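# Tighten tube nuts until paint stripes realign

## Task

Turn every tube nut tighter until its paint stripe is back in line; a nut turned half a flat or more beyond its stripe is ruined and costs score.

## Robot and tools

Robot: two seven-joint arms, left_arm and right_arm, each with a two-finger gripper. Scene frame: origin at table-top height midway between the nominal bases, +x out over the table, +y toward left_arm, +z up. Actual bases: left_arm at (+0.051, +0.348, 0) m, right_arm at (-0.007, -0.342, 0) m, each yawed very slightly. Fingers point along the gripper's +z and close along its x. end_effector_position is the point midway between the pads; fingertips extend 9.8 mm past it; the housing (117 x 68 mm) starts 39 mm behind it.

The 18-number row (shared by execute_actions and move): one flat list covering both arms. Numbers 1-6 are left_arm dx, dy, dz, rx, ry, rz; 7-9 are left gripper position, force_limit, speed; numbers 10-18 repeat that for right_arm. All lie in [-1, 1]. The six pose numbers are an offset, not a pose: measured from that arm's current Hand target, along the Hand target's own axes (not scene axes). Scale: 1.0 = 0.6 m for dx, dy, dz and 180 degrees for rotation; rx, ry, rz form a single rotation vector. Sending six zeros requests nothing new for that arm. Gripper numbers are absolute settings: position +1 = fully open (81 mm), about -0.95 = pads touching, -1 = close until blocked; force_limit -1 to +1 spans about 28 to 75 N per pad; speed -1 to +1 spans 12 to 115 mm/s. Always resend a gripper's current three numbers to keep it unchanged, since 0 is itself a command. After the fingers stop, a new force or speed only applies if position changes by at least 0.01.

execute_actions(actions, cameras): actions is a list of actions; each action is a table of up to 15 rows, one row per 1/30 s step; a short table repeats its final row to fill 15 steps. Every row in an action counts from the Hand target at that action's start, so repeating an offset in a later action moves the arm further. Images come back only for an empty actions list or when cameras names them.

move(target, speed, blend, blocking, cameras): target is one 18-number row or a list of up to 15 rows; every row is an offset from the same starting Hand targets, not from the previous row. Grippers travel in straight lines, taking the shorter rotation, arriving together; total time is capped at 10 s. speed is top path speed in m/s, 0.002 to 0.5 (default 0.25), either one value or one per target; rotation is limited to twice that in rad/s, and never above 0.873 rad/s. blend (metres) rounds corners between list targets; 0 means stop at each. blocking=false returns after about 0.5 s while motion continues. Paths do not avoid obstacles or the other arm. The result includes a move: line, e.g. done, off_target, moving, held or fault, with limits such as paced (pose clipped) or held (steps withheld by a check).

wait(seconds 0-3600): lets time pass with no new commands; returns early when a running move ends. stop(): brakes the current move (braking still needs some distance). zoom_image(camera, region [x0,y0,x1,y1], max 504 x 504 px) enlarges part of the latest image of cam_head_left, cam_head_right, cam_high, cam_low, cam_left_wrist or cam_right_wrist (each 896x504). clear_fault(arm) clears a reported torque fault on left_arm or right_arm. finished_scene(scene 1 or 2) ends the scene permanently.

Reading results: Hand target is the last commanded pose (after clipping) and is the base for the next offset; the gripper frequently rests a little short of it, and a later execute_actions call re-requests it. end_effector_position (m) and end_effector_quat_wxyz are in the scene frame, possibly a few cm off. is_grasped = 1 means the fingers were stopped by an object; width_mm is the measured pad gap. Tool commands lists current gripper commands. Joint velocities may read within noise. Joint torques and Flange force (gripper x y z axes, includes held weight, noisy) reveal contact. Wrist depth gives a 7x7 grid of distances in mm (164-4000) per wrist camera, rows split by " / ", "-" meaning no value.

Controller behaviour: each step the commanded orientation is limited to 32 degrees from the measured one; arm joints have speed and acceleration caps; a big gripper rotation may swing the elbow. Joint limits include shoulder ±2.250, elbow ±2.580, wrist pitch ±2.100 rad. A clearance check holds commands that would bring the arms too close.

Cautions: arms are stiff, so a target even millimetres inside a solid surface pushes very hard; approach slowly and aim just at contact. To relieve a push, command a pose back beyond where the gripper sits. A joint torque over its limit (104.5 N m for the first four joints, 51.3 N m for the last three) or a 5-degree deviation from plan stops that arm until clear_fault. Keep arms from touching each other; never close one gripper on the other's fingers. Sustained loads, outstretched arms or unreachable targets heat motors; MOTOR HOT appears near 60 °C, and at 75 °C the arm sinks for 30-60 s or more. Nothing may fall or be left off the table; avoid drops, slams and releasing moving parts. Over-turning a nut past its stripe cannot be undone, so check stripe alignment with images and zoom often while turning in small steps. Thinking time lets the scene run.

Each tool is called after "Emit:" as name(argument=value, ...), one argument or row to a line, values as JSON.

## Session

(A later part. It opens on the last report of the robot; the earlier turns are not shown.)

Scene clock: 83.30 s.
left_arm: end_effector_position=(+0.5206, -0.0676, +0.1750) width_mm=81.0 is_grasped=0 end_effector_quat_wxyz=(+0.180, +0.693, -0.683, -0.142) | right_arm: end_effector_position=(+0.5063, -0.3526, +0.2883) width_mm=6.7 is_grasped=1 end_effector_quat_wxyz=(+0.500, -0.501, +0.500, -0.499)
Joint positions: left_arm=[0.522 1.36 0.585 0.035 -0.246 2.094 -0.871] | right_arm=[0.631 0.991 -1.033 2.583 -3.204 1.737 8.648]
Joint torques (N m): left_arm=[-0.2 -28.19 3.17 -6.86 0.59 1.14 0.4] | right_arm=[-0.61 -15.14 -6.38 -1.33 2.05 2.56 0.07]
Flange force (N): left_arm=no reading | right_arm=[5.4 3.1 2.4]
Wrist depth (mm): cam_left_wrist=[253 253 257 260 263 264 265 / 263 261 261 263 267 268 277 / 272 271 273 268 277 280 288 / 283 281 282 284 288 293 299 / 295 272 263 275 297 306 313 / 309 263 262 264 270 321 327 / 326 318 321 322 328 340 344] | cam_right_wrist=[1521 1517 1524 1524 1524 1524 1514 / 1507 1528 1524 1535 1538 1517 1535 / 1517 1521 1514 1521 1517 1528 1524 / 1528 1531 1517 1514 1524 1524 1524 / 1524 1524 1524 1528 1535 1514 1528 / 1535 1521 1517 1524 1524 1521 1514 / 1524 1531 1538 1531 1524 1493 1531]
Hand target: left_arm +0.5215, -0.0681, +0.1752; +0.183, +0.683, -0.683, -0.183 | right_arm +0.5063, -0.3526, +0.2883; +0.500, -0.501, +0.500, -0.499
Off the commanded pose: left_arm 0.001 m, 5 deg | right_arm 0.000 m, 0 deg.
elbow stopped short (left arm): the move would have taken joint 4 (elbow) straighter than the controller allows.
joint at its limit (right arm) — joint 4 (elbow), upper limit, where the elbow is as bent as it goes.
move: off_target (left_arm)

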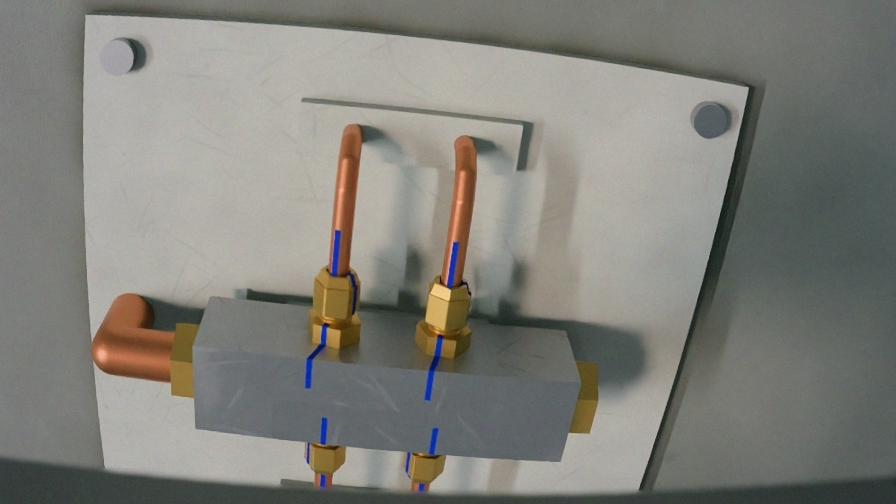

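Emit:
move(
  target=[
    [-0.1133,0.3517,-0.0375,0.3927,0.0358,0.2728,-0.23,0,0.5,0,0,0,0,0,0,-1,0,-0.7],
    [0.0898,0.3767,0.266,0.3927,0.0358,0.2728,-0.23,0,0.5,0,0,0,0,0,0,-1,0,-0.7],
    [0.0898,0.2825,0.4292,0.3927,0.0358,0.2728,-0.23,0,0.5,0,0,0,0,0,0,-1,0,-0.7],
  ],
  blend=[0.03,0.02,0],
  cameras=["cam_left_wrist","cam_head_left","cam_high"],
)

Scene clock: 97.83 s.
left_arm: end_effector_position=(+0.2460, -0.1217, +0.0367) width_mm=30.0 is_grasped=0 end_effector_quat_wxyz=(+0.143, -0.344, +0.857, -0.355) | right_arm: end_effector_position=(+0.5063, -0.3526, +0.2883) width_mm=6.7 is_grasped=1 end_effector_quat_wxyz=(+0.500, -0.501, +0.500, -0.499)
Joint positions: left_arm=[1.196 0.877 0.156 2.271 -2.531 0.85 1.43] | right_arm=[0.631 0.991 -1.033 2.583 -3.204 1.737 8.648]
Joint torques (N m): left_arm=[-0.31 -17.7 2.27 -1.92 -0.46 2.58 0.37] | right_arm=[-0.58 -15.13 -6.38 -1.35 2.07 2.55 0.06]
Flange force (N): left_arm=[2.2 -4.0 -0.9] | right_arm=[5.2 3.1 2.3]
Wrist depth (mm): cam_left_wrist=[321 322 324 316 327 327 331 / 282 284 - 173 173 294 296 / 252 263 - - - 267 268 / 228 233 - - - 245 240 / 210 215 - - - 221 222 / 202 203 - 168 - 205 206 / 187 189 184 182 185 192 189] | cam_right_wrist=[1521 1521 1507 1517 1517 1517 1507 / 1535 1528 1517 1531 1507 1514 1524 / 1514 1524 1517 1535 1528 1514 1517 / 1510 1542 1524 1517 1517 1510 1528 / 1528 1524 1517 1531 1524 1524 1517 / 1524 1524 1524 1517 1535 1514 1524 / 1524 1521 1517 1535 1521 1497 1517]
Hand target: left_arm +0.2460, -0.1217, +0.0366; +0.143, -0.344, +0.857, -0.355 | right_arm +0.5063, -0.3526, +0.2883; +0.500, -0.501, +0.500, -0.499
Off the commanded pose: left_arm 0.000 m, 0 deg | right_arm 0.000 m, 0 deg.
joint at its limit (right arm) — joint 4 (elbow), upper limit, where the elbow is as bent as it goes.
move: done
Images, in order (width x height): cam_head_left 896x504, cam_high 896x504, cam_left_wrist 896x504.

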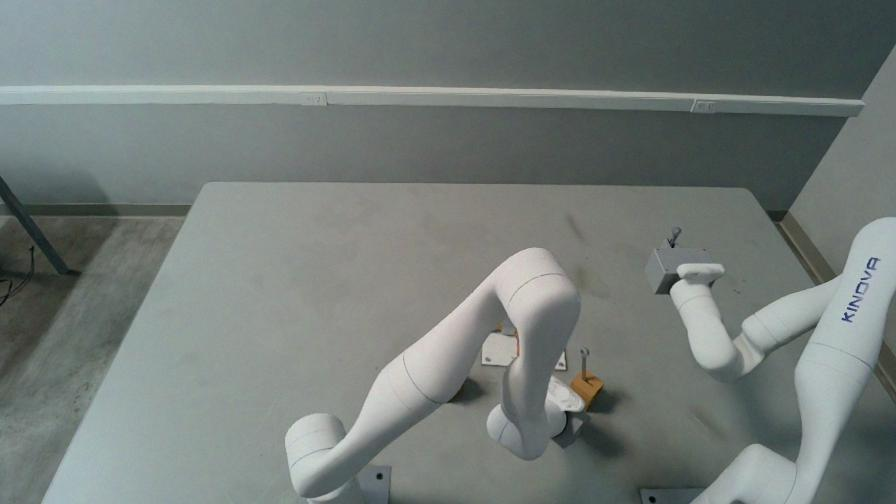

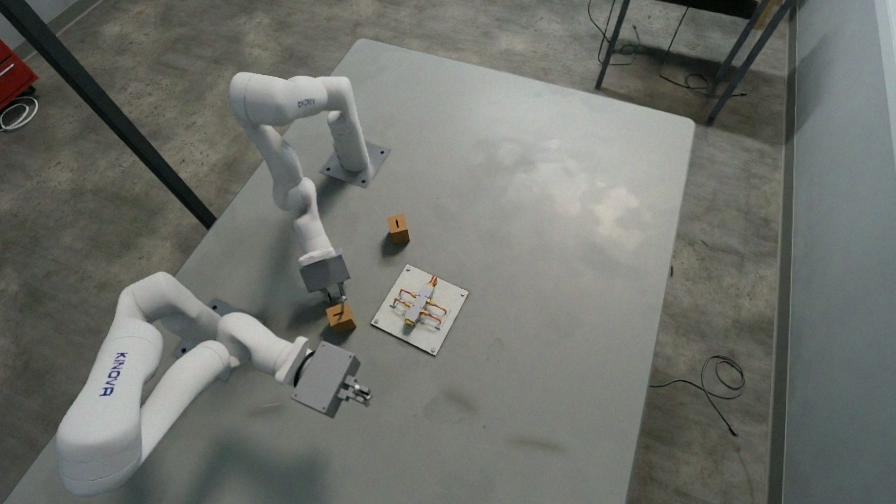

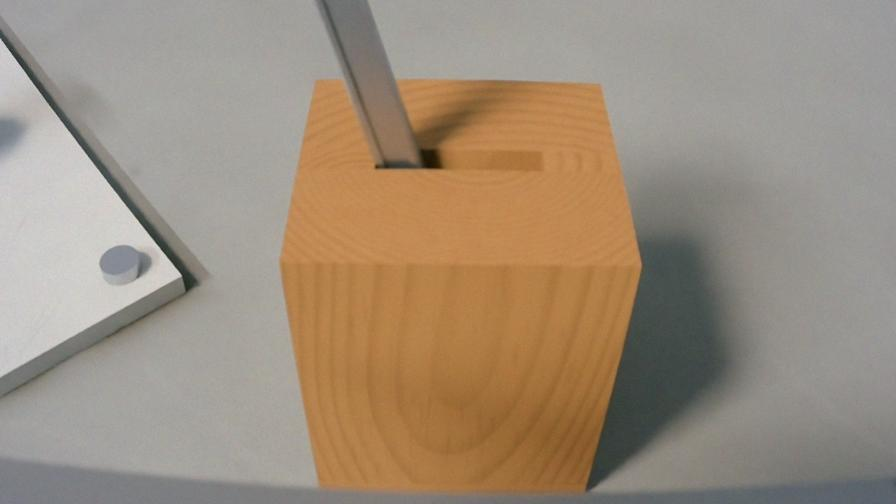

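Emit:
move(
  target=[
    [0,-0.053,0.053,0,0,0,-0.23,0,0.5,0,0,0,0,0,0,-1,0,-0.7],
    [0,-0.2233,0.2233,0,0,0,-0.23,0,0.5,0,0,0,0,0,0,-1,0,-0.7],
  ],
  speed=[0.03,0.06],
  blend=[0.01,0],
  cameras=["cam_left_wrist","cam_head_left","cam_high"],
)

Scene clock: 102.77 s.
left_arm: end_effector_position=(+0.3770, -0.2586, +0.0369) width_mm=30.0 is_grasped=0 end_effector_quat_wxyz=(+0.143, -0.344, +0.857, -0.355) | right_arm: end_effector_position=(+0.5063, -0.3526, +0.2883) width_mm=6.7 is_grasped=1 end_effector_quat_wxyz=(+0.500, -0.501, +0.500, -0.499)
Joint positions: left_arm=[1.121 0.97 -0.007 1.694 -2.433 0.36 1.139] | right_arm=[0.631 0.991 -1.033 2.583 -3.204 1.737 8.648]
Joint torques (N m): left_arm=[-0.4 -23.57 1.29 -6.63 -0.59 2.44 0.4] | right_arm=[-0.62 -15.16 -6.41 -1.33 2.03 2.54 0.09]
Flange force (N): left_arm=[5.7 -6.8 -0.8] | right_arm=[5.4 3.4 2.4]
Wrist depth (mm): cam_left_wrist=[319 321 321 315 324 326 329 / 286 288 282 277 285 293 295 / 261 256 258 258 260 266 267 / 234 235 - - - 243 239 / 216 217 - - - 221 221 / 198 202 - - - 205 205 / 186 185 - - - 188 188] | cam_right_wrist=[1521 1528 1510 1514 1521 1521 1517 / 1521 1514 1528 1524 1524 1521 1510 / 1524 1510 1531 1517 1517 1524 1524 / 1517 1535 1535 1531 1507 1524 1521 / 1524 1514 1521 1521 1524 1531 1535 / 1521 1538 1528 1521 1517 1517 1517 / 1524 1535 1517 1542 1531 1510 1524]
Hand target: left_arm +0.3770, -0.2587, +0.0369; +0.143, -0.344, +0.857, -0.355 | right_arm +0.5063, -0.3526, +0.2883; +0.500, -0.501, +0.500, -0.499
Off the commanded pose: left_arm 0.000 m, 0 deg | right_arm 0.000 m, 0 deg.
joint at its limit (right arm) — joint 4 (elbow), upper limit, where the elbow is as bent as it goes.
move: done
Images, in order (width x height): cam_head_left 896x504, cam_high 896x504, cam_left_wrist 896x504.

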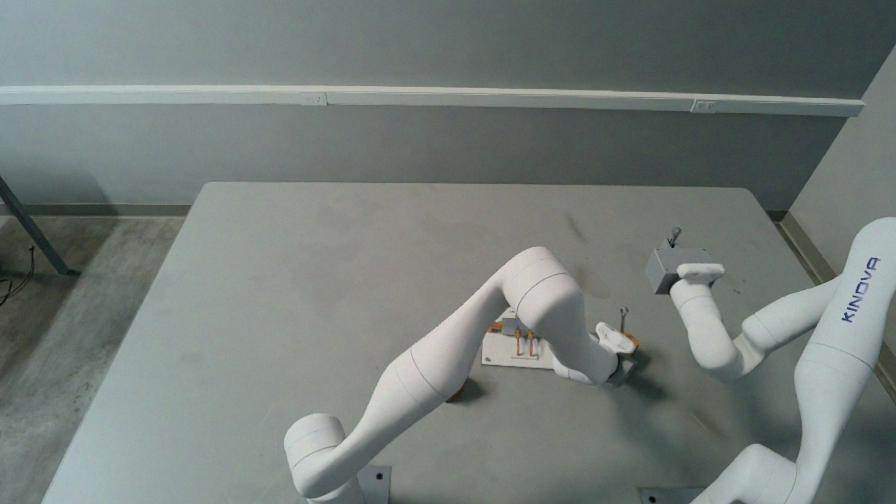

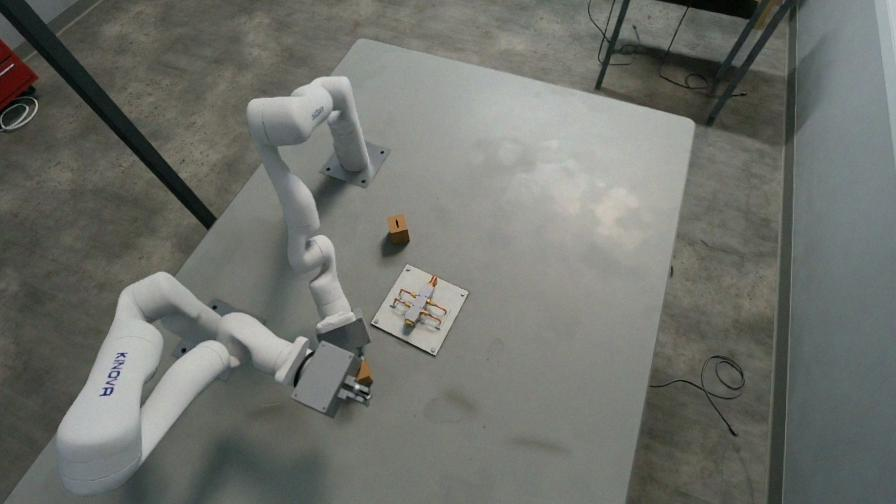

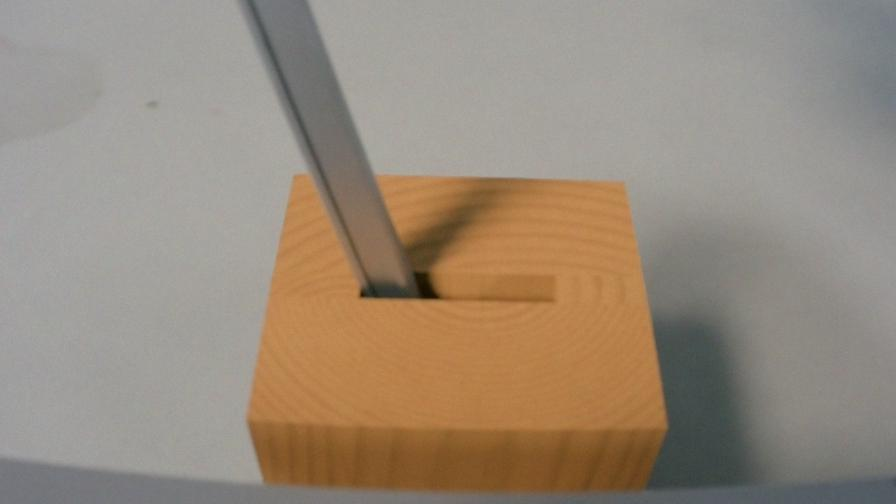

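Emit:
move(
  target=[
    [0,0.141,-0.141,0,0,0,-0.23,0,0.5,0,0,0,0,0,0,-1,0,-0.7],
    [-0.148,0.0485,-0.4325,0.12,0.115,0.047,-0.23,0,0.5,0,0,0,0,0,0,-1,0,-0.7],
    [-0.337,0.0955,-0.3242,0.2373,0.23,0.0949,-0.23,0,0.5,0,0,0,0,0,0,-1,0,-0.7],
  ],
  blend=[0.02,0.03,0],
)

Emit:
move(
  target=[0,0,0,0,0,0,-0.23,0,0.5,-0.388,0.03,-0.177,0,-0.5,0,-1,0,-0.7],
  speed=0.2,
  cameras=["cam_left_wrist","cam_head_left","cam_right_wrist"],
)

Scene clock: 107.83 s.
left_arm: end_effector_position=(+0.3999, +0.0098, +0.1340) width_mm=30.0 is_grasped=0 end_effector_quat_wxyz=(+0.000, +0.000, +0.707, -0.707) | right_arm: end_effector_position=(+0.5063, -0.3526, +0.2883) width_mm=6.7 is_grasped=1 end_effector_quat_wxyz=(+0.500, -0.501, +0.500, -0.499)
Joint positions: left_arm=[0.084 1.177 -0.064 2.085 -4.634 1.639 1.456] | right_arm=[0.631 0.991 -1.033 2.583 -3.204 1.737 8.648]
Joint torques (N m): left_arm=[-0.22 -18.12 4.76 1.01 -0.6 3.54 0.4] | right_arm=[-0.59 -15.17 -6.4 -1.31 2.06 2.57 0.08]
Flange force (N): left_arm=[0.7 -1.0 -1.3] | right_arm=[5.3 3.3 2.5]
Wrist depth (mm): cam_left_wrist=[2167 2009 439 442 474 470 555 / 2098 1973 443 439 466 469 456 / 2153 1997 2146 2085 2098 2146 2125 / 2085 2112 2132 2125 2118 2092 2098 / 2112 2146 2105 2098 2098 2098 2132 / 2098 2118 2072 2098 2118 2132 2139 / 754 776 839 864 872 817 826] | cam_right_wrist=[1528 1528 1514 1524 1528 1514 1531 / 1531 1521 1524 1531 1528 1514 1510 / 1514 1510 1528 1528 1510 1517 1510 / 1531 1535 1538 1542 1528 1524 1531 / 1535 1524 1524 1531 1528 1531 1528 / 1531 1517 1528 1528 1535 1538 1531 / 1528 1538 1524 1528 1524 1507 1538]
Hand target: left_arm +0.3999, +0.0098, +0.1340; +0.000, +0.000, +0.707, -0.707 | right_arm +0.5063, -0.3526, +0.2883; +0.500, -0.501, +0.500, -0.499
Off the commanded pose: left_arm 0.000 m, 0 deg | right_arm 0.000 m, 0 deg.
joint at its limit (right arm) — joint 4 (elbow), upper limit, where the elbow is as bent as it goes.
move: done

Scene clock: 112.17 s.
left_arm: end_effector_position=(+0.3999, +0.0098, +0.1340) width_mm=30.0 is_grasped=0 end_effector_quat_wxyz=(+0.000, +0.000, +0.707, -0.707) | right_arm: end_effector_position=(+0.3995, -0.1201, +0.2704) width_mm=6.7 is_grasped=1 end_effector_quat_wxyz=(+0.707, -0.707, +0.000, +0.002)
Joint positions: left_arm=[0.084 1.177 -0.064 2.085 -4.634 1.639 1.456] | right_arm=[0.736 1.113 -1.014 1.957 -1.01 0.858 7.208]
Joint torques (N m): left_arm=[-0.15 -18.12 4.72 0.96 -0.61 3.56 0.41] | right_arm=[-0.54 -15.43 -10.03 -1.48 -2.16 2.91 0.08]
Flange force (N): left_arm=[0.9 -1.0 -1.3] | right_arm=[2.3 1.7 -3.3]
Wrist depth (mm): cam_left_wrist=[2146 1985 303 271 302 653 576 / 2132 2003 303 302 302 2132 2132 / 2098 2028 2132 352 2105 2098 2132 / 2092 2139 2125 2112 2125 2112 2139 / 2146 2132 2072 2112 2085 2139 2078 / 2112 2105 2118 2125 2146 2098 2098 / 760 779 848 867 872 822 823] | cam_right_wrist=[- - - 489 486 - 3299 / - - 557 493 492 - 3219 / - 524 544 497 - - 3315 / 534 536 - 504 - - 3332 / 616 - - 514 2695 3400 3098 / - - - 518 2351 2580 2934 / 1214 - - 536 2786 3643 2809]
Hand target: left_arm +0.3999, +0.0098, +0.1340; +0.000, +0.000, +0.707, -0.707 | right_arm +0.3995, -0.1201, +0.2704; +0.707, -0.707, +0.000, +0.002
Off the commanded pose: left_arm 0.000 m, 0 deg | right_arm 0.000 m, 0 deg.
move: done
Images, in order (width x height): cam_head_left 896x504, cam_left_wrist 896x504, cam_right_wrist 896x504.

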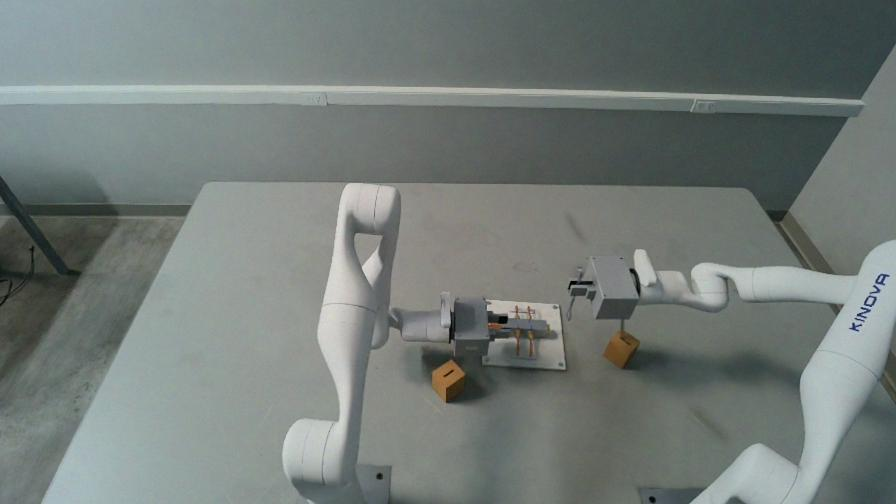

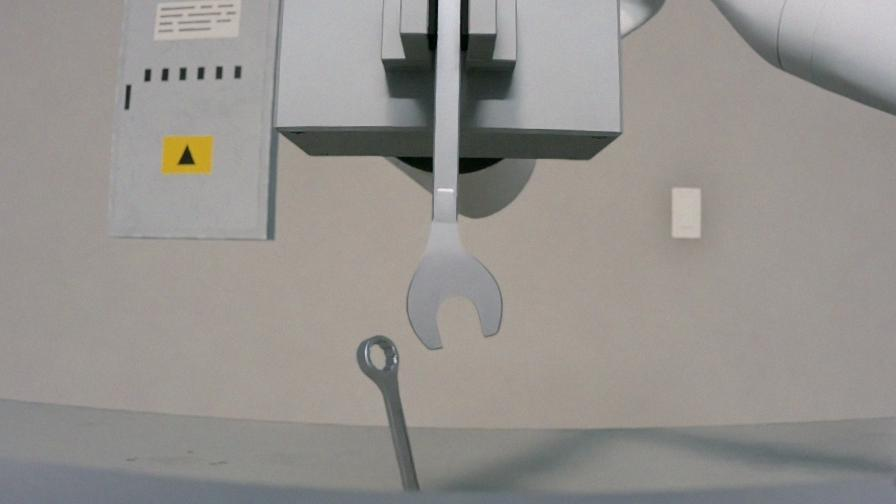

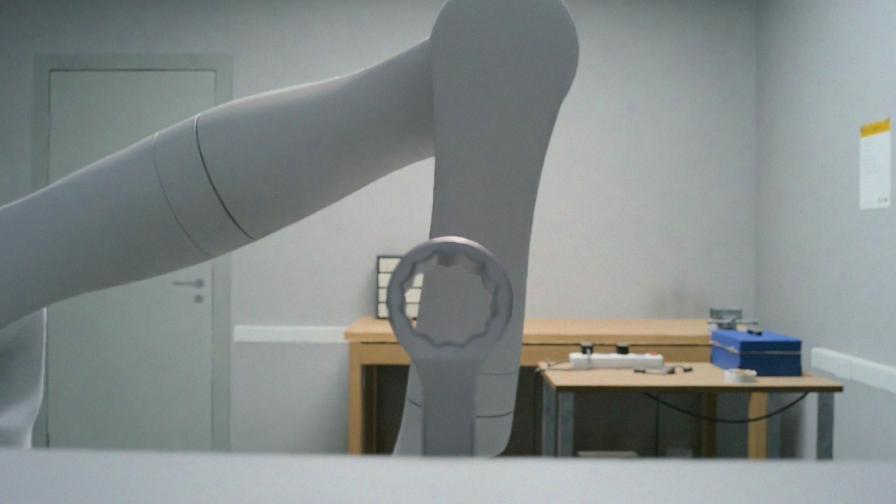

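Emit:
zoom_image(
  camera="cam_left_wrist",
  region=[380, 160, 530, 370],
)

Emit:
zoom_image(
  camera="cam_left_wrist",
  region=[380, 0, 530, 210],
)

Scaled by 2.400 from the camera's image (finer frame: 1280x720).

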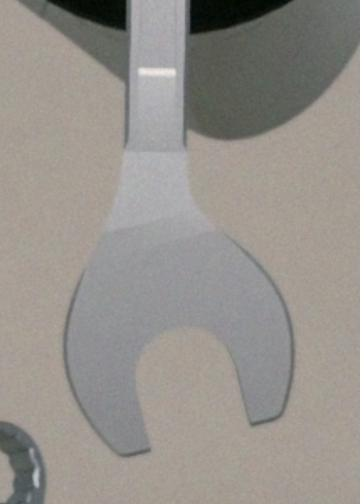

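Scaled by 2.400 from the camera's image (finer frame: 1280x720).

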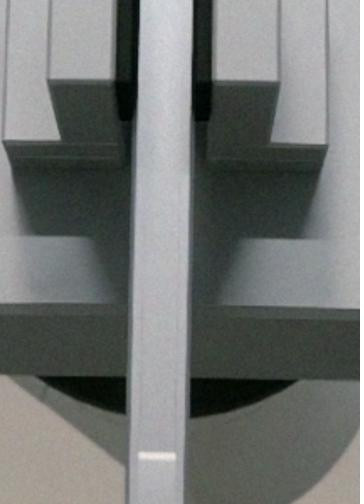

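Emit:
move(
  target=[0,-0.0917,-0.1333,0,0,0,-0.23,0,0.5,0,0,0,0,0,0,-1,0,-0.7],
  cameras=["cam_left_wrist"],
)

Emit:
zoom_image(
  camera="cam_left_wrist",
  region=[380, 20, 530, 220],
)

Emit:
zoom_image(
  camera="cam_left_wrist",
  region=[380, 240, 530, 440],
)

Scene clock: 115.93 s.
left_arm: end_effector_position=(+0.3997, +0.0897, +0.1890) width_mm=30.0 is_grasped=0 end_effector_quat_wxyz=(+0.000, +0.000, +0.707, -0.707) | right_arm: end_effector_position=(+0.3995, -0.1201, +0.2704) width_mm=6.7 is_grasped=1 end_effector_quat_wxyz=(+0.707, -0.707, +0.000, +0.002)
Joint positions: left_arm=[-0.067 1.029 -0.169 2.147 -4.846 1.71 1.524] | right_arm=[0.736 1.113 -1.014 1.957 -1.01 0.858 7.208]
Joint torques (N m): left_arm=[-0.09 -17.01 3.84 0.86 -0.37 3.57 0.38] | right_arm=[-0.6 -15.44 -10.03 -1.49 -2.16 2.91 0.06]
Flange force (N): left_arm=[1.0 -1.1 -1.2] | right_arm=[2.1 1.7 -3.4]
Wrist depth (mm): cam_left_wrist=[2225 2139 2203 2203 808 748 2210 / 2188 2092 2188 470 798 714 653 / 2153 2078 382 347 382 2181 666 / 2203 2218 381 380 381 2203 2225 / 2210 2146 2160 2188 2218 2210 2195 / 2174 2153 2195 2181 2218 2174 2146 / 976 1075 1092 936 1112 1145 1061] | cam_right_wrist=[- - 612 552 - - 3266 / - 557 590 559 - - 3299 / 555 556 - 575 - - 3282 / 553 - - 588 - - 3299 / - - - 590 3400 3418 3142 / - - - 466 2560 2590 2908 / 1203 - - 407 408 3663 2833]
Hand target: left_arm +0.3998, +0.0897, +0.1890; +0.000, +0.000, +0.707, -0.707 | right_arm +0.3995, -0.1201, +0.2704; +0.707, -0.707, +0.000, +0.002
Off the commanded pose: left_arm 0.000 m, 0 deg | right_arm 0.000 m, 0 deg.
move: done

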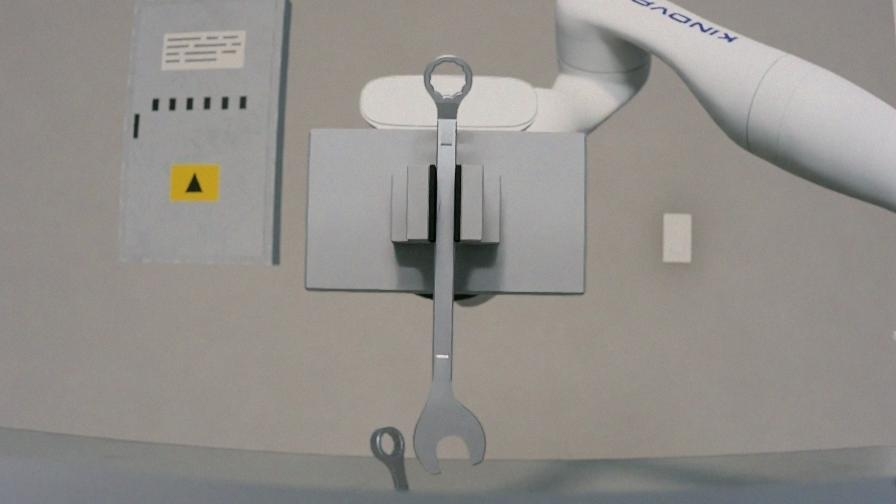

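Scaled by 2.520 from the camera's image (finer frame: 1280x720).

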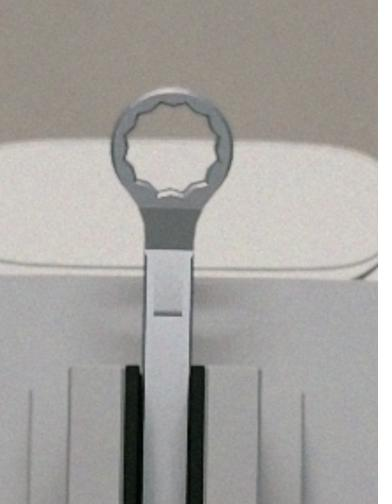

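Scaled by 2.520 from the camera's image (finer frame: 1280x720).

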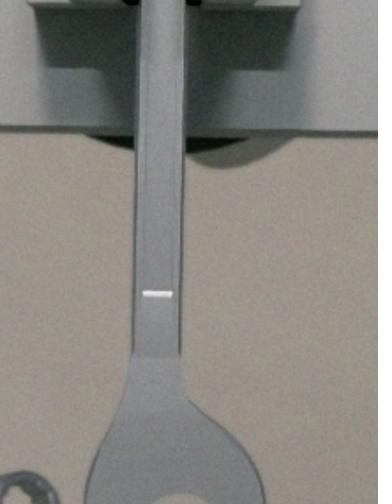

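Emit:
move(
  target=[-0.25,-0.185,-0.0505,-0.385,0.385,0.385,-0.23,0,0.5,0,0,0,0,0,0,-1,0,-0.7],
)

Emit:
move(
  target=[0,0,0,0,0,0,-0.23,0,0.5,0.0872,0.1673,0.265,-0.2163,0.4975,-0.1965,-1,0,-0.7],
  speed=0.15,
  cameras=["cam_left_wrist","cam_head_left","cam_high","cam_right_wrist"],
)

Scene clock: 126.23 s.
left_arm: end_effector_position=(+0.5497, +0.1201, +0.3001) width_mm=30.0 is_grasped=0 end_effector_quat_wxyz=(+0.000, +0.707, +0.707, +0.001) | right_arm: end_effector_position=(+0.3995, -0.1201, +0.2704) width_mm=6.7 is_grasped=1 end_effector_quat_wxyz=(+0.707, -0.707, +0.000, +0.002)
Joint positions: left_arm=[0.583 0.624 -0.449 1.095 -6.026 1.474 1.782] | right_arm=[0.736 1.113 -1.014 1.957 -1.01 0.858 7.208]
Joint torques (N m): left_arm=[-0.26 -20.71 -0.11 -8.79 -0.24 0.12 0.43] | right_arm=[-0.58 -15.46 -10.04 -1.47 -2.12 2.91 0.08]
Flange force (N): left_arm=[0.8 -0.3 -1.0] | right_arm=[2.2 1.7 -3.3]
Wrist depth (mm): cam_left_wrist=[426 425 431 432 431 431 431 / 423 424 429 429 431 431 431 / 385 422 430 431 429 430 430 / 395 422 428 429 428 428 429 / 422 421 428 429 427 428 428 / 422 423 428 428 427 428 426 / 426 427 426 427 426 427 426] | cam_right_wrist=[484 - - - - 343 312 / 502 - - - - 366 312 / - - - - - 366 312 / - - - - - 392 346 / - - - 3435 3453 391 345 / - - - - 2706 2621 2987 / 1197 - - 3584 2706 3603 2821]
Hand target: left_arm +0.5497, +0.1201, +0.3001; +0.000, +0.707, +0.707, +0.001 | right_arm +0.3995, -0.1201, +0.2704; +0.707, -0.707, +0.000, +0.002
Off the commanded pose: left_arm 0.000 m, 0 deg | right_arm 0.000 m, 0 deg.
move: done

Scene clock: 132.77 s.
left_arm: end_effector_position=(+0.5497, +0.1201, +0.3001) width_mm=30.0 is_grasped=0 end_effector_quat_wxyz=(+0.000, +0.707, +0.707, +0.001) | right_arm: end_effector_position=(+0.4512, +0.0390, +0.1697) width_mm=6.7 is_grasped=1 end_effector_quat_wxyz=(-0.228, +0.646, -0.290, +0.669)
Joint positions: left_arm=[0.583 0.624 -0.449 1.095 -6.026 1.474 1.782] | right_arm=[-0.763 1.263 -0.76 1.816 -4.046 2.1 9.205]
Joint torques (N m): left_arm=[-0.19 -20.74 -0.14 -8.88 -0.23 0.14 0.42] | right_arm=[-0.55 -22.39 -4.46 -2.06 1.09 3.12 0.03]
Flange force (N): left_arm=[1.0 -0.5 -0.7] | right_arm=[-1.9 0.7 3.2]
Wrist depth (mm): cam_left_wrist=[427 256 280 431 430 432 430 / 424 250 428 429 431 430 430 / 385 425 429 430 429 429 430 / 396 421 430 426 429 428 429 / 420 422 427 429 427 427 427 / 421 420 428 428 427 427 425 / 427 426 426 425 427 427 426] | cam_right_wrist=[1493 1531 1528 1531 1556 1564 1594 / 1473 1531 1553 1553 1579 1590 1609 / 715 1528 1556 1556 1579 1602 1617 / 584 1497 1556 1590 1590 1617 1621 / 507 694 1579 1590 1613 1629 1641 / 443 576 1528 1594 1625 1629 1645 / 394 502 737 1602 1649 1645 1658]
Hand target: left_arm +0.5497, +0.1201, +0.3001; +0.000, +0.707, +0.707, +0.001 | right_arm +0.4512, +0.0390, +0.1697; -0.228, +0.646, -0.290, +0.669
Off the commanded pose: left_arm 0.000 m, 0 deg | right_arm 0.000 m, 0 deg.
joint sent to its limit (right arm) — joint 6 (wrist pitch), upper limit. The joint targets still meet the commanded pose.
move: done
Images, in order (width x height): cam_head_left 896x504, cam_high 896x504, cam_left_wrist 896x504, cam_right_wrist 896x504.

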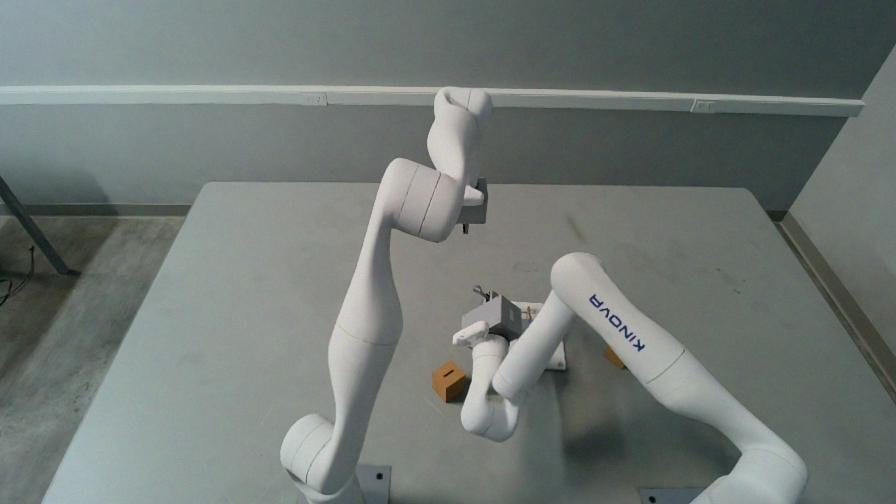

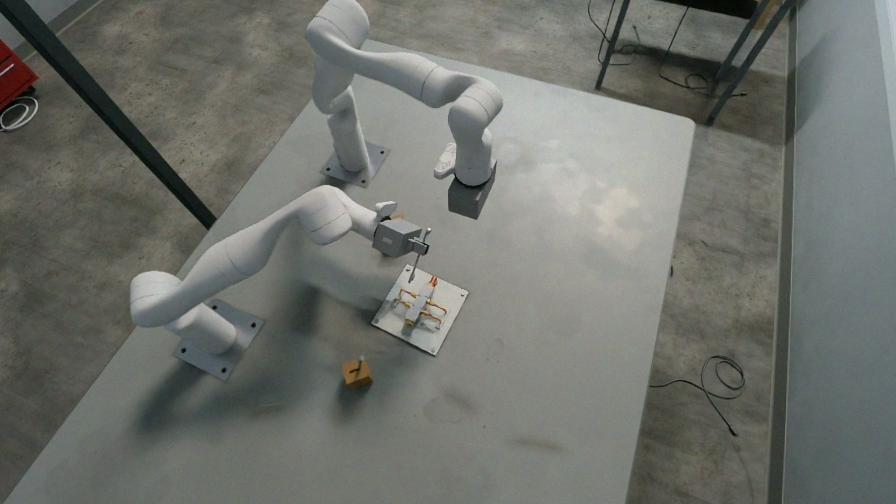

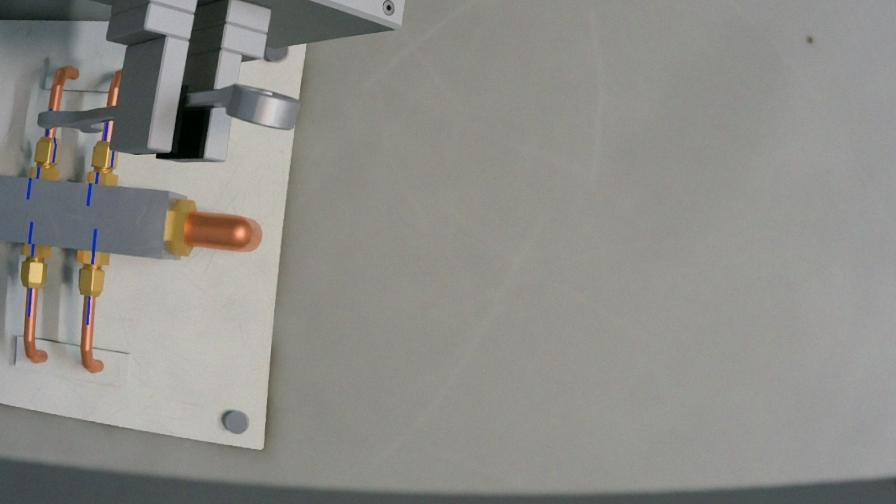

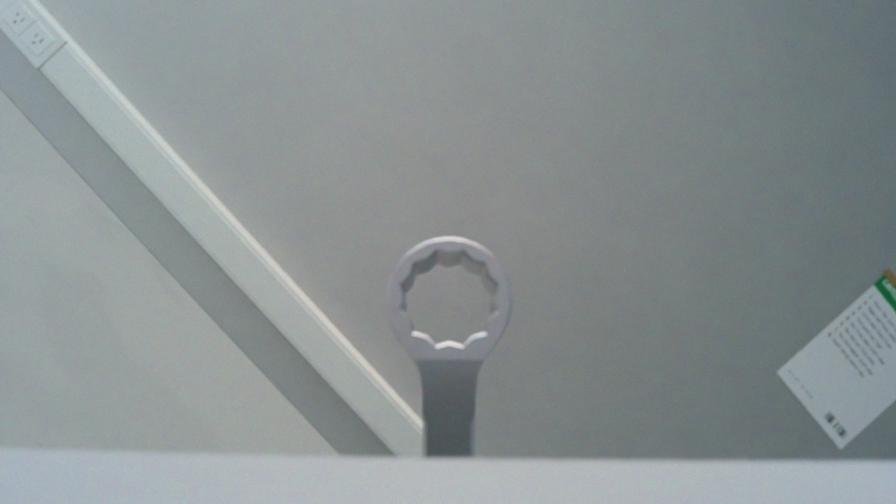

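Emit:
move(
  target=[-0.267,-0.067,0.1,0,0,0,-0.23,0,0.5,0,0,0,0,0,0,-1,0,-0.7],
  cameras=["cam_left_wrist"],
)

Scene clock: 134.17 s.
left_arm: end_effector_position=(+0.5096, -0.0400, +0.2400) width_mm=30.0 is_grasped=0 end_effector_quat_wxyz=(+0.000, +0.707, +0.707, +0.001) | right_arm: end_effector_position=(+0.4512, +0.0390, +0.1697) width_mm=6.7 is_grasped=1 end_effector_quat_wxyz=(-0.228, +0.646, -0.290, +0.669)
Joint positions: left_arm=[0.811 0.787 -0.41 0.979 -5.995 1.425 2.068] | right_arm=[-0.763 1.263 -0.76 1.815 -4.046 2.1 9.205]
Joint torques (N m): left_arm=[-0.26 -23.43 -0.12 -8.94 -0.16 0.12 0.43] | right_arm=[-0.59 -22.39 -4.43 -2.04 1.06 3.15 0.04]
Flange force (N): left_arm=[1.7 -1.4 -0.4] | right_arm=[-2.0 0.7 3.3]
Wrist depth (mm): cam_left_wrist=[371 370 368 370 176 174 - / 370 364 363 361 364 190 181 / 369 364 362 362 362 195 186 / 368 362 349 362 361 195 186 / 367 361 323 323 331 366 367 / 367 360 361 360 361 366 367 / 365 360 359 361 361 367 366] | cam_right_wrist=[1510 1524 1538 1553 1560 1598 1598 / 1473 1521 1535 1556 1582 1590 1598 / 711 1546 1556 1579 1582 1586 211 / 580 1514 1556 1582 1602 1602 211 / 508 691 1586 1594 1590 1625 - / 443 578 1546 1602 1609 1641 198 / 394 501 738 1605 1633 1649 194]
Hand target: left_arm +0.5096, -0.0401, +0.2400; +0.000, +0.707, +0.707, +0.001 | right_arm +0.4512, +0.0390, +0.1697; -0.228, +0.646, -0.290, +0.669
Off the commanded pose: left_arm 0.000 m, 0 deg | right_arm 0.000 m, 0 deg.
joint at its limit (right arm) — joint 6 (wrist pitch), upper limit.
move: done

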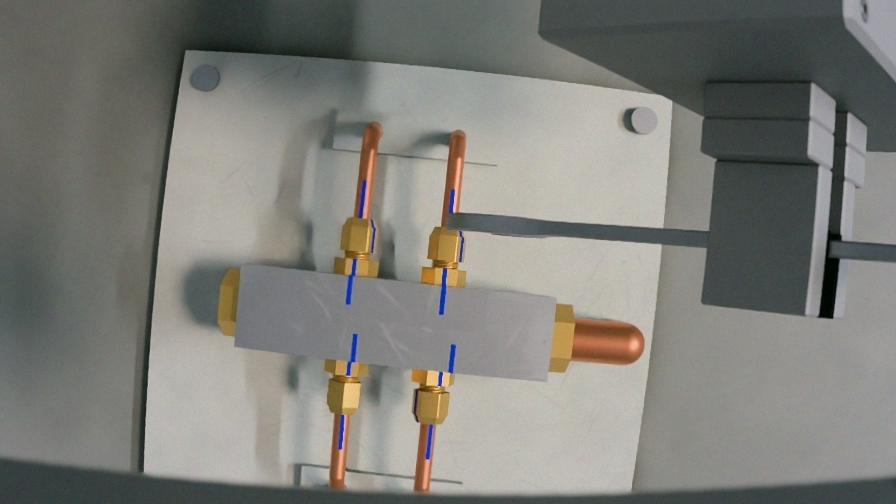

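Emit:
move(
  target=[0,0,0,0,0,0,-0.23,0,0.5,-0.061,0.0568,0.0083,0,0,0,-1,0,-0.7],
  speed=0.08,
  cameras=["cam_left_wrist"],
)

Emit:
zoom_image(
  camera="cam_left_wrist",
  region=[400, 180, 600, 320],
)

Scene clock: 135.90 s.
left_arm: end_effector_position=(+0.5096, -0.0401, +0.2400) width_mm=30.0 is_grasped=0 end_effector_quat_wxyz=(+0.000, +0.707, +0.707, +0.001) | right_arm: end_effector_position=(+0.4561, +0.0385, +0.1197) width_mm=6.7 is_grasped=1 end_effector_quat_wxyz=(-0.228, +0.646, -0.290, +0.669)
Joint positions: left_arm=[0.811 0.787 -0.41 0.979 -5.995 1.425 2.068] | right_arm=[-0.776 1.369 -0.712 1.757 -4 2.095 9.157]
Joint torques (N m): left_arm=[-0.21 -23.38 -0.11 -8.84 -0.2 0.09 0.41] | right_arm=[-0.56 -22.76 -4.26 -1.65 0.95 3.21 0.05]
Flange force (N): left_arm=[1.3 -0.9 -0.7] | right_arm=[-1.9 1.0 3.1]
Wrist depth (mm): cam_left_wrist=[370 370 369 371 219 194 226 / 370 363 364 362 224 205 220 / 368 362 362 363 364 234 258 / 367 362 348 361 362 239 367 / 366 361 324 322 330 245 367 / 366 361 361 359 361 366 367 / 365 359 361 359 360 367 367] | cam_right_wrist=[1454 1528 1521 1538 1556 1582 1586 / 681 1528 1538 1549 1575 1560 1602 / 525 1487 1531 1571 1571 1594 1617 / 452 655 1567 1571 1602 1602 1621 / 377 520 1524 1582 1598 1633 1629 / 333 446 699 1605 1594 1625 1658 / 297 383 573 1549 1613 1649 1662]
Hand target: left_arm +0.5096, -0.0401, +0.2400; +0.000, +0.707, +0.707, +0.001 | right_arm +0.4561, +0.0385, +0.1197; -0.228, +0.646, -0.290, +0.669
Off the commanded pose: left_arm 0.000 m, 0 deg | right_arm 0.000 m, 0 deg.
move: done

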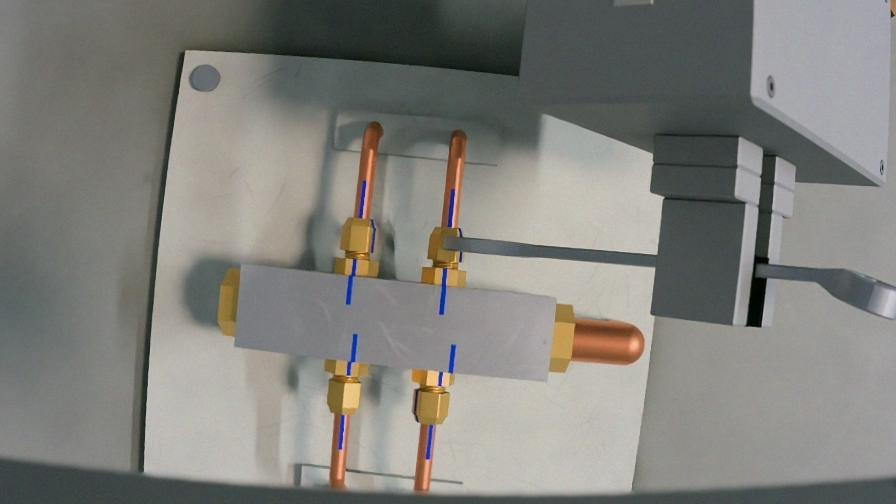

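Scaled by 2.520 from the camera's image (finer frame: 1280x720).

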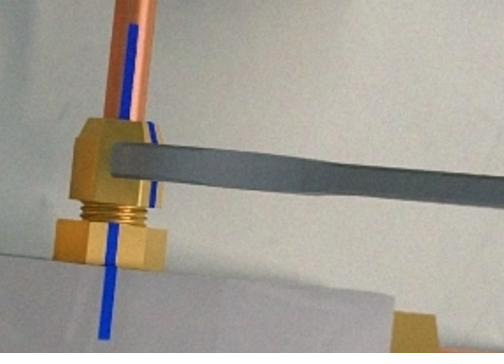

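Emit:
move(
  target=[0,-0.039,0.058,0,-0.2588,0.966,-0.23,0,0.5,0,0,0,0,0,0,-1,0,-0.7],
  speed=0.4,
  cameras=["cam_left_wrist","cam_head_left"],
)

Scene clock: 143.13 s.
left_arm: end_effector_position=(+0.4862, -0.0401, +0.2052) width_mm=30.0 is_grasped=0 end_effector_quat_wxyz=(+0.183, +0.683, -0.683, -0.183) | right_arm: end_effector_position=(+0.4561, +0.0385, +0.1197) width_mm=6.7 is_grasped=1 end_effector_quat_wxyz=(-0.228, +0.646, -0.290, +0.669)
Joint positions: left_arm=[0.583 1.155 -0.305 0.41 -5.738 2.05 5.269] | right_arm=[-0.776 1.369 -0.712 1.757 -4 2.095 9.157]
Joint torques (N m): left_arm=[-0.23 -26.75 2.04 -7.65 0.52 1.49 0.43] | right_arm=[-0.58 -22.7 -4.22 -1.63 0.97 3.21 0.05]
Flange force (N): left_arm=no reading | right_arm=[-1.8 0.9 3.1]
Wrist depth (mm): cam_left_wrist=[287 286 284 283 283 283 282 / 300 299 293 292 292 292 298 / 317 309 274 270 272 302 312 / 331 327 320 276 275 316 329 / 349 340 331 331 334 338 345 / 259 213 354 353 352 360 365 / 210 217 376 380 380 384 384] | cam_right_wrist=[1451 1524 1538 1538 1546 1564 1594 / 681 1521 1535 1567 1567 1575 1621 / 526 1487 1556 1564 1586 1605 203 / 452 653 1564 1571 1586 1605 202 / 377 520 1524 1586 1605 1605 - / 333 447 699 1582 1621 1649 1629 / 297 383 575 1549 1633 1641 -]
Hand target: left_arm +0.4862, -0.0401, +0.2052; +0.182, +0.683, -0.683, -0.183 | right_arm +0.4561, +0.0385, +0.1197; -0.228, +0.646, -0.290, +0.669
Off the commanded pose: left_arm 0.000 m, 0 deg | right_arm 0.000 m, 0 deg.
move: done
Images, in order (width x height): cam_head_left 896x504, cam_left_wrist 896x504.

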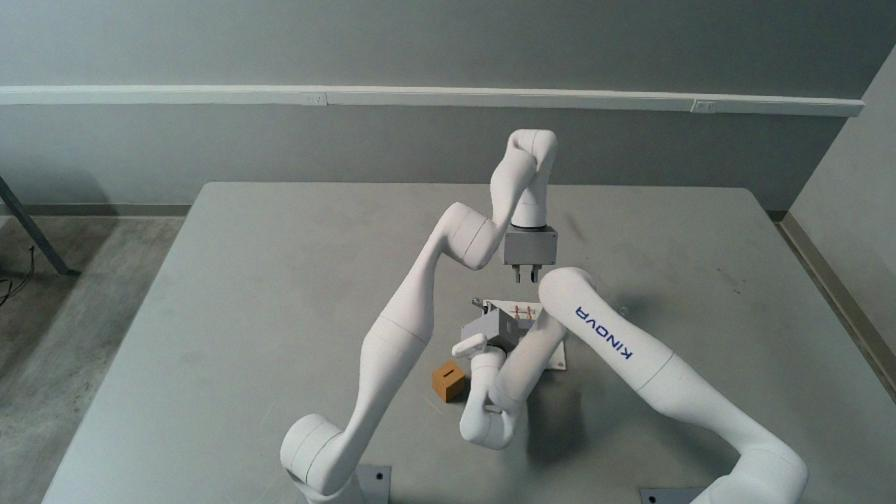

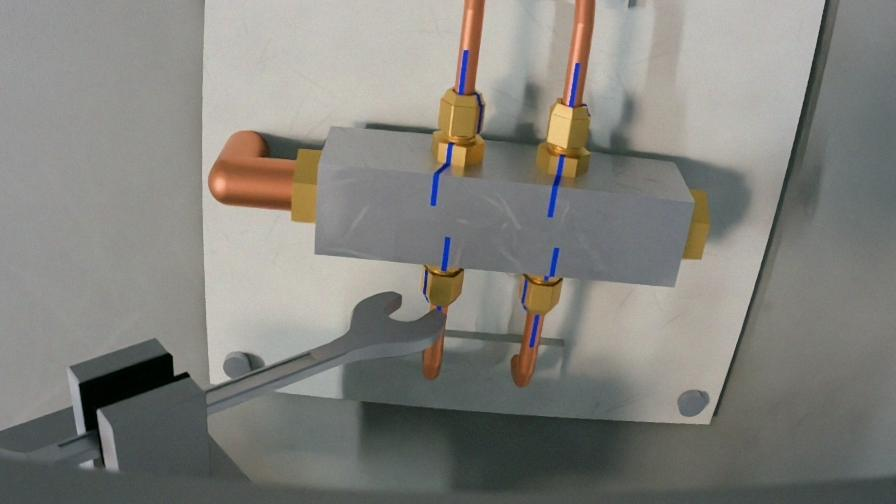

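Emit:
zoom_image(
  camera="cam_left_wrist",
  region=[330, 230, 490, 390],
)

Scaled by 3.150 from the camera's image (finer frame: 1280x720).

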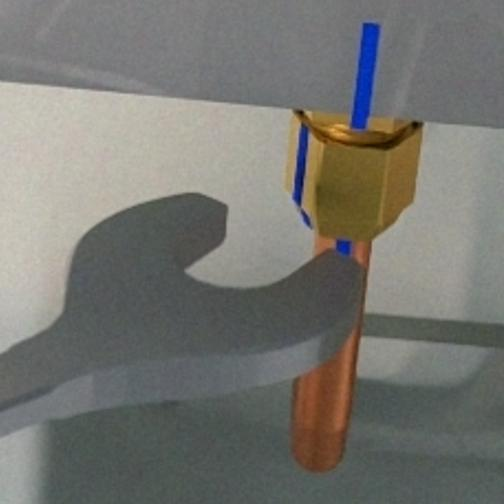

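Emit:
move(
  target=[0,0,0,0,0,0,-0.23,0,0.5,-0.01233,0.01878,0.00167,0,0,0,-1,0,-0.7],
  speed=0.05,
  cameras=["cam_left_wrist"],
)

Emit:
zoom_image(
  camera="cam_left_wrist",
  region=[370, 220, 500, 350],
)

Scene clock: 147.30 s.
left_arm: end_effector_position=(+0.4862, -0.0401, +0.2052) width_mm=30.0 is_grasped=0 end_effector_quat_wxyz=(+0.182, +0.683, -0.683, -0.183) | right_arm: end_effector_position=(+0.4568, +0.0352, +0.1067) width_mm=6.7 is_grasped=1 end_effector_quat_wxyz=(-0.228, +0.646, -0.290, +0.669)
Joint positions: left_arm=[0.583 1.155 -0.305 0.41 -5.739 2.05 5.269] | right_arm=[-0.775 1.396 -0.7 1.75 -3.989 2.097 9.139]
Joint torques (N m): left_arm=[-0.27 -26.82 2.01 -7.59 0.5 1.49 0.42] | right_arm=[-0.48 -21.95 -4.22 -1.36 0.77 2.89 -0.06]
Flange force (N): left_arm=no reading | right_arm=[-0.9 -0.1 3.0]
Wrist depth (mm): cam_left_wrist=[287 286 283 284 283 282 282 / 299 299 293 292 292 292 298 / 316 308 274 269 271 301 311 / 331 328 320 278 275 315 330 / 344 332 331 331 335 340 345 / 272 219 354 353 352 360 364 / 243 228 375 381 381 385 384] | cam_right_wrist=[1454 1521 1521 1546 1560 1575 1590 / 619 1535 1549 1564 1598 1590 1598 / 488 1497 1549 1556 1575 1605 - / 409 595 1553 1571 1590 1598 - / 347 483 1510 1602 1586 1609 1621 / 310 405 638 1605 1613 1629 1633 / 273 345 503 787 1621 1625 1658]
Hand target: left_arm +0.4862, -0.0401, +0.2052; +0.182, +0.683, -0.683, -0.183 | right_arm +0.4568, +0.0352, +0.1066; -0.228, +0.646, -0.290, +0.669
Off the commanded pose: left_arm 0.000 m, 0 deg | right_arm 0.000 m, 0 deg.
move: done

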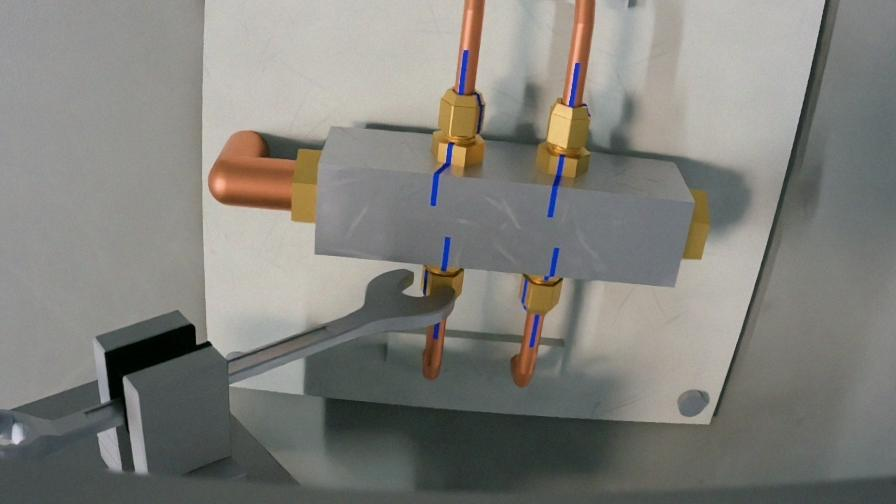

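Scaled by 3.877 from the camera's image (finer frame: 1280x720).

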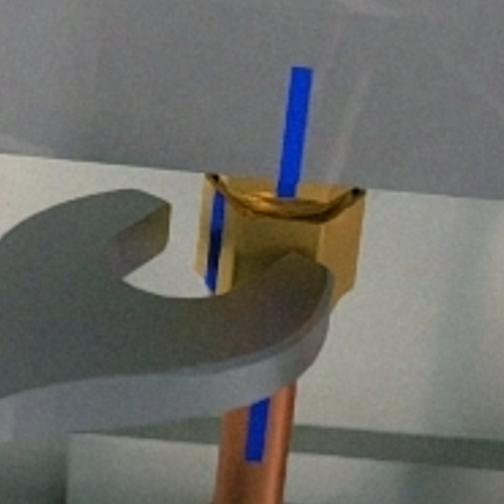

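Emit:
move(
  target=[0,0,0,0,0,0,-0.23,0,0.5,0.00667,-0.00507,0.00083,0,0,0,-1,0,-0.7],
  speed=0.05,
  cameras=["cam_left_wrist"],
)

Emit:
zoom_image(
  camera="cam_left_wrist",
  region=[370, 220, 500, 350],
)

Scene clock: 149.57 s.
left_arm: end_effector_position=(+0.4862, -0.0401, +0.2052) width_mm=30.0 is_grasped=0 end_effector_quat_wxyz=(+0.182, +0.683, -0.683, -0.183) | right_arm: end_effector_position=(+0.4572, +0.0347, +0.1116) width_mm=6.7 is_grasped=1 end_effector_quat_wxyz=(-0.228, +0.646, -0.290, +0.669)
Joint positions: left_arm=[0.583 1.155 -0.305 0.41 -5.739 2.05 5.269] | right_arm=[-0.772 1.385 -0.703 1.758 -3.992 2.096 9.143]
Joint torques (N m): left_arm=[-0.21 -26.82 2.01 -7.53 0.52 1.55 0.43] | right_arm=[-0.55 -22.65 -4.19 -1.53 0.94 3.25 0.05]
Flange force (N): left_arm=no reading | right_arm=[-1.8 0.9 3.1]
Wrist depth (mm): cam_left_wrist=[288 287 284 283 283 282 283 / 300 299 293 292 292 293 297 / 316 309 275 269 272 302 312 / 332 328 320 276 276 316 329 / 345 335 333 307 336 339 346 / 266 215 353 354 353 360 364 / 237 222 375 380 378 384 384] | cam_right_wrist=[1451 1521 1542 1546 1546 1575 1586 / 641 1510 1564 1556 1553 1575 1582 / 496 1473 1560 1571 1586 1605 201 / 433 617 1556 1575 1582 1621 - / 355 500 1514 1582 1609 1625 - / 318 422 660 1586 1602 1625 1645 / 283 358 522 1549 1602 1653 -]
Hand target: left_arm +0.4862, -0.0401, +0.2052; +0.182, +0.683, -0.683, -0.183 | right_arm +0.4572, +0.0347, +0.1116; -0.228, +0.646, -0.290, +0.669
Off the commanded pose: left_arm 0.000 m, 0 deg | right_arm 0.000 m, 0 deg.
move: done

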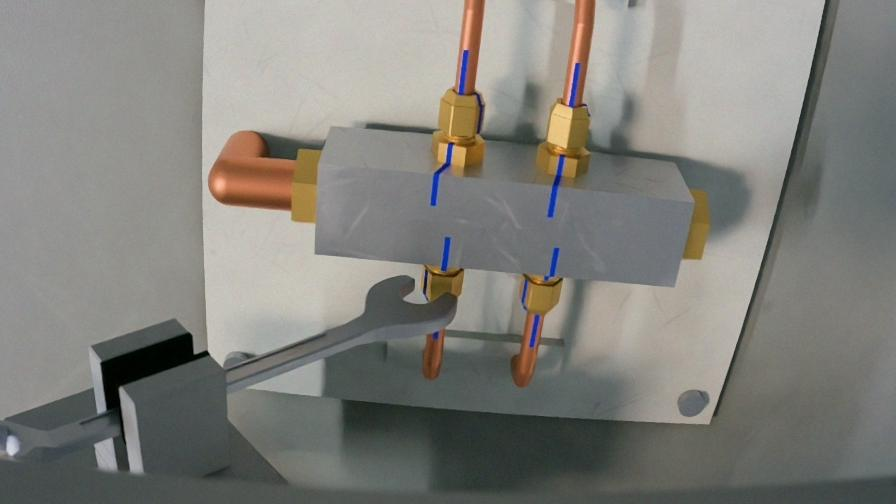

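Scaled by 3.877 from the camera's image (finer frame: 1280x720).

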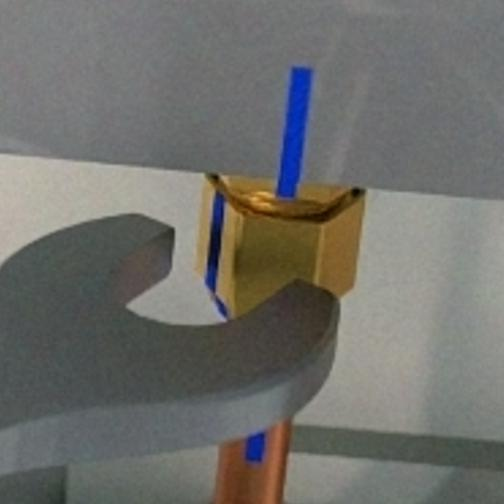

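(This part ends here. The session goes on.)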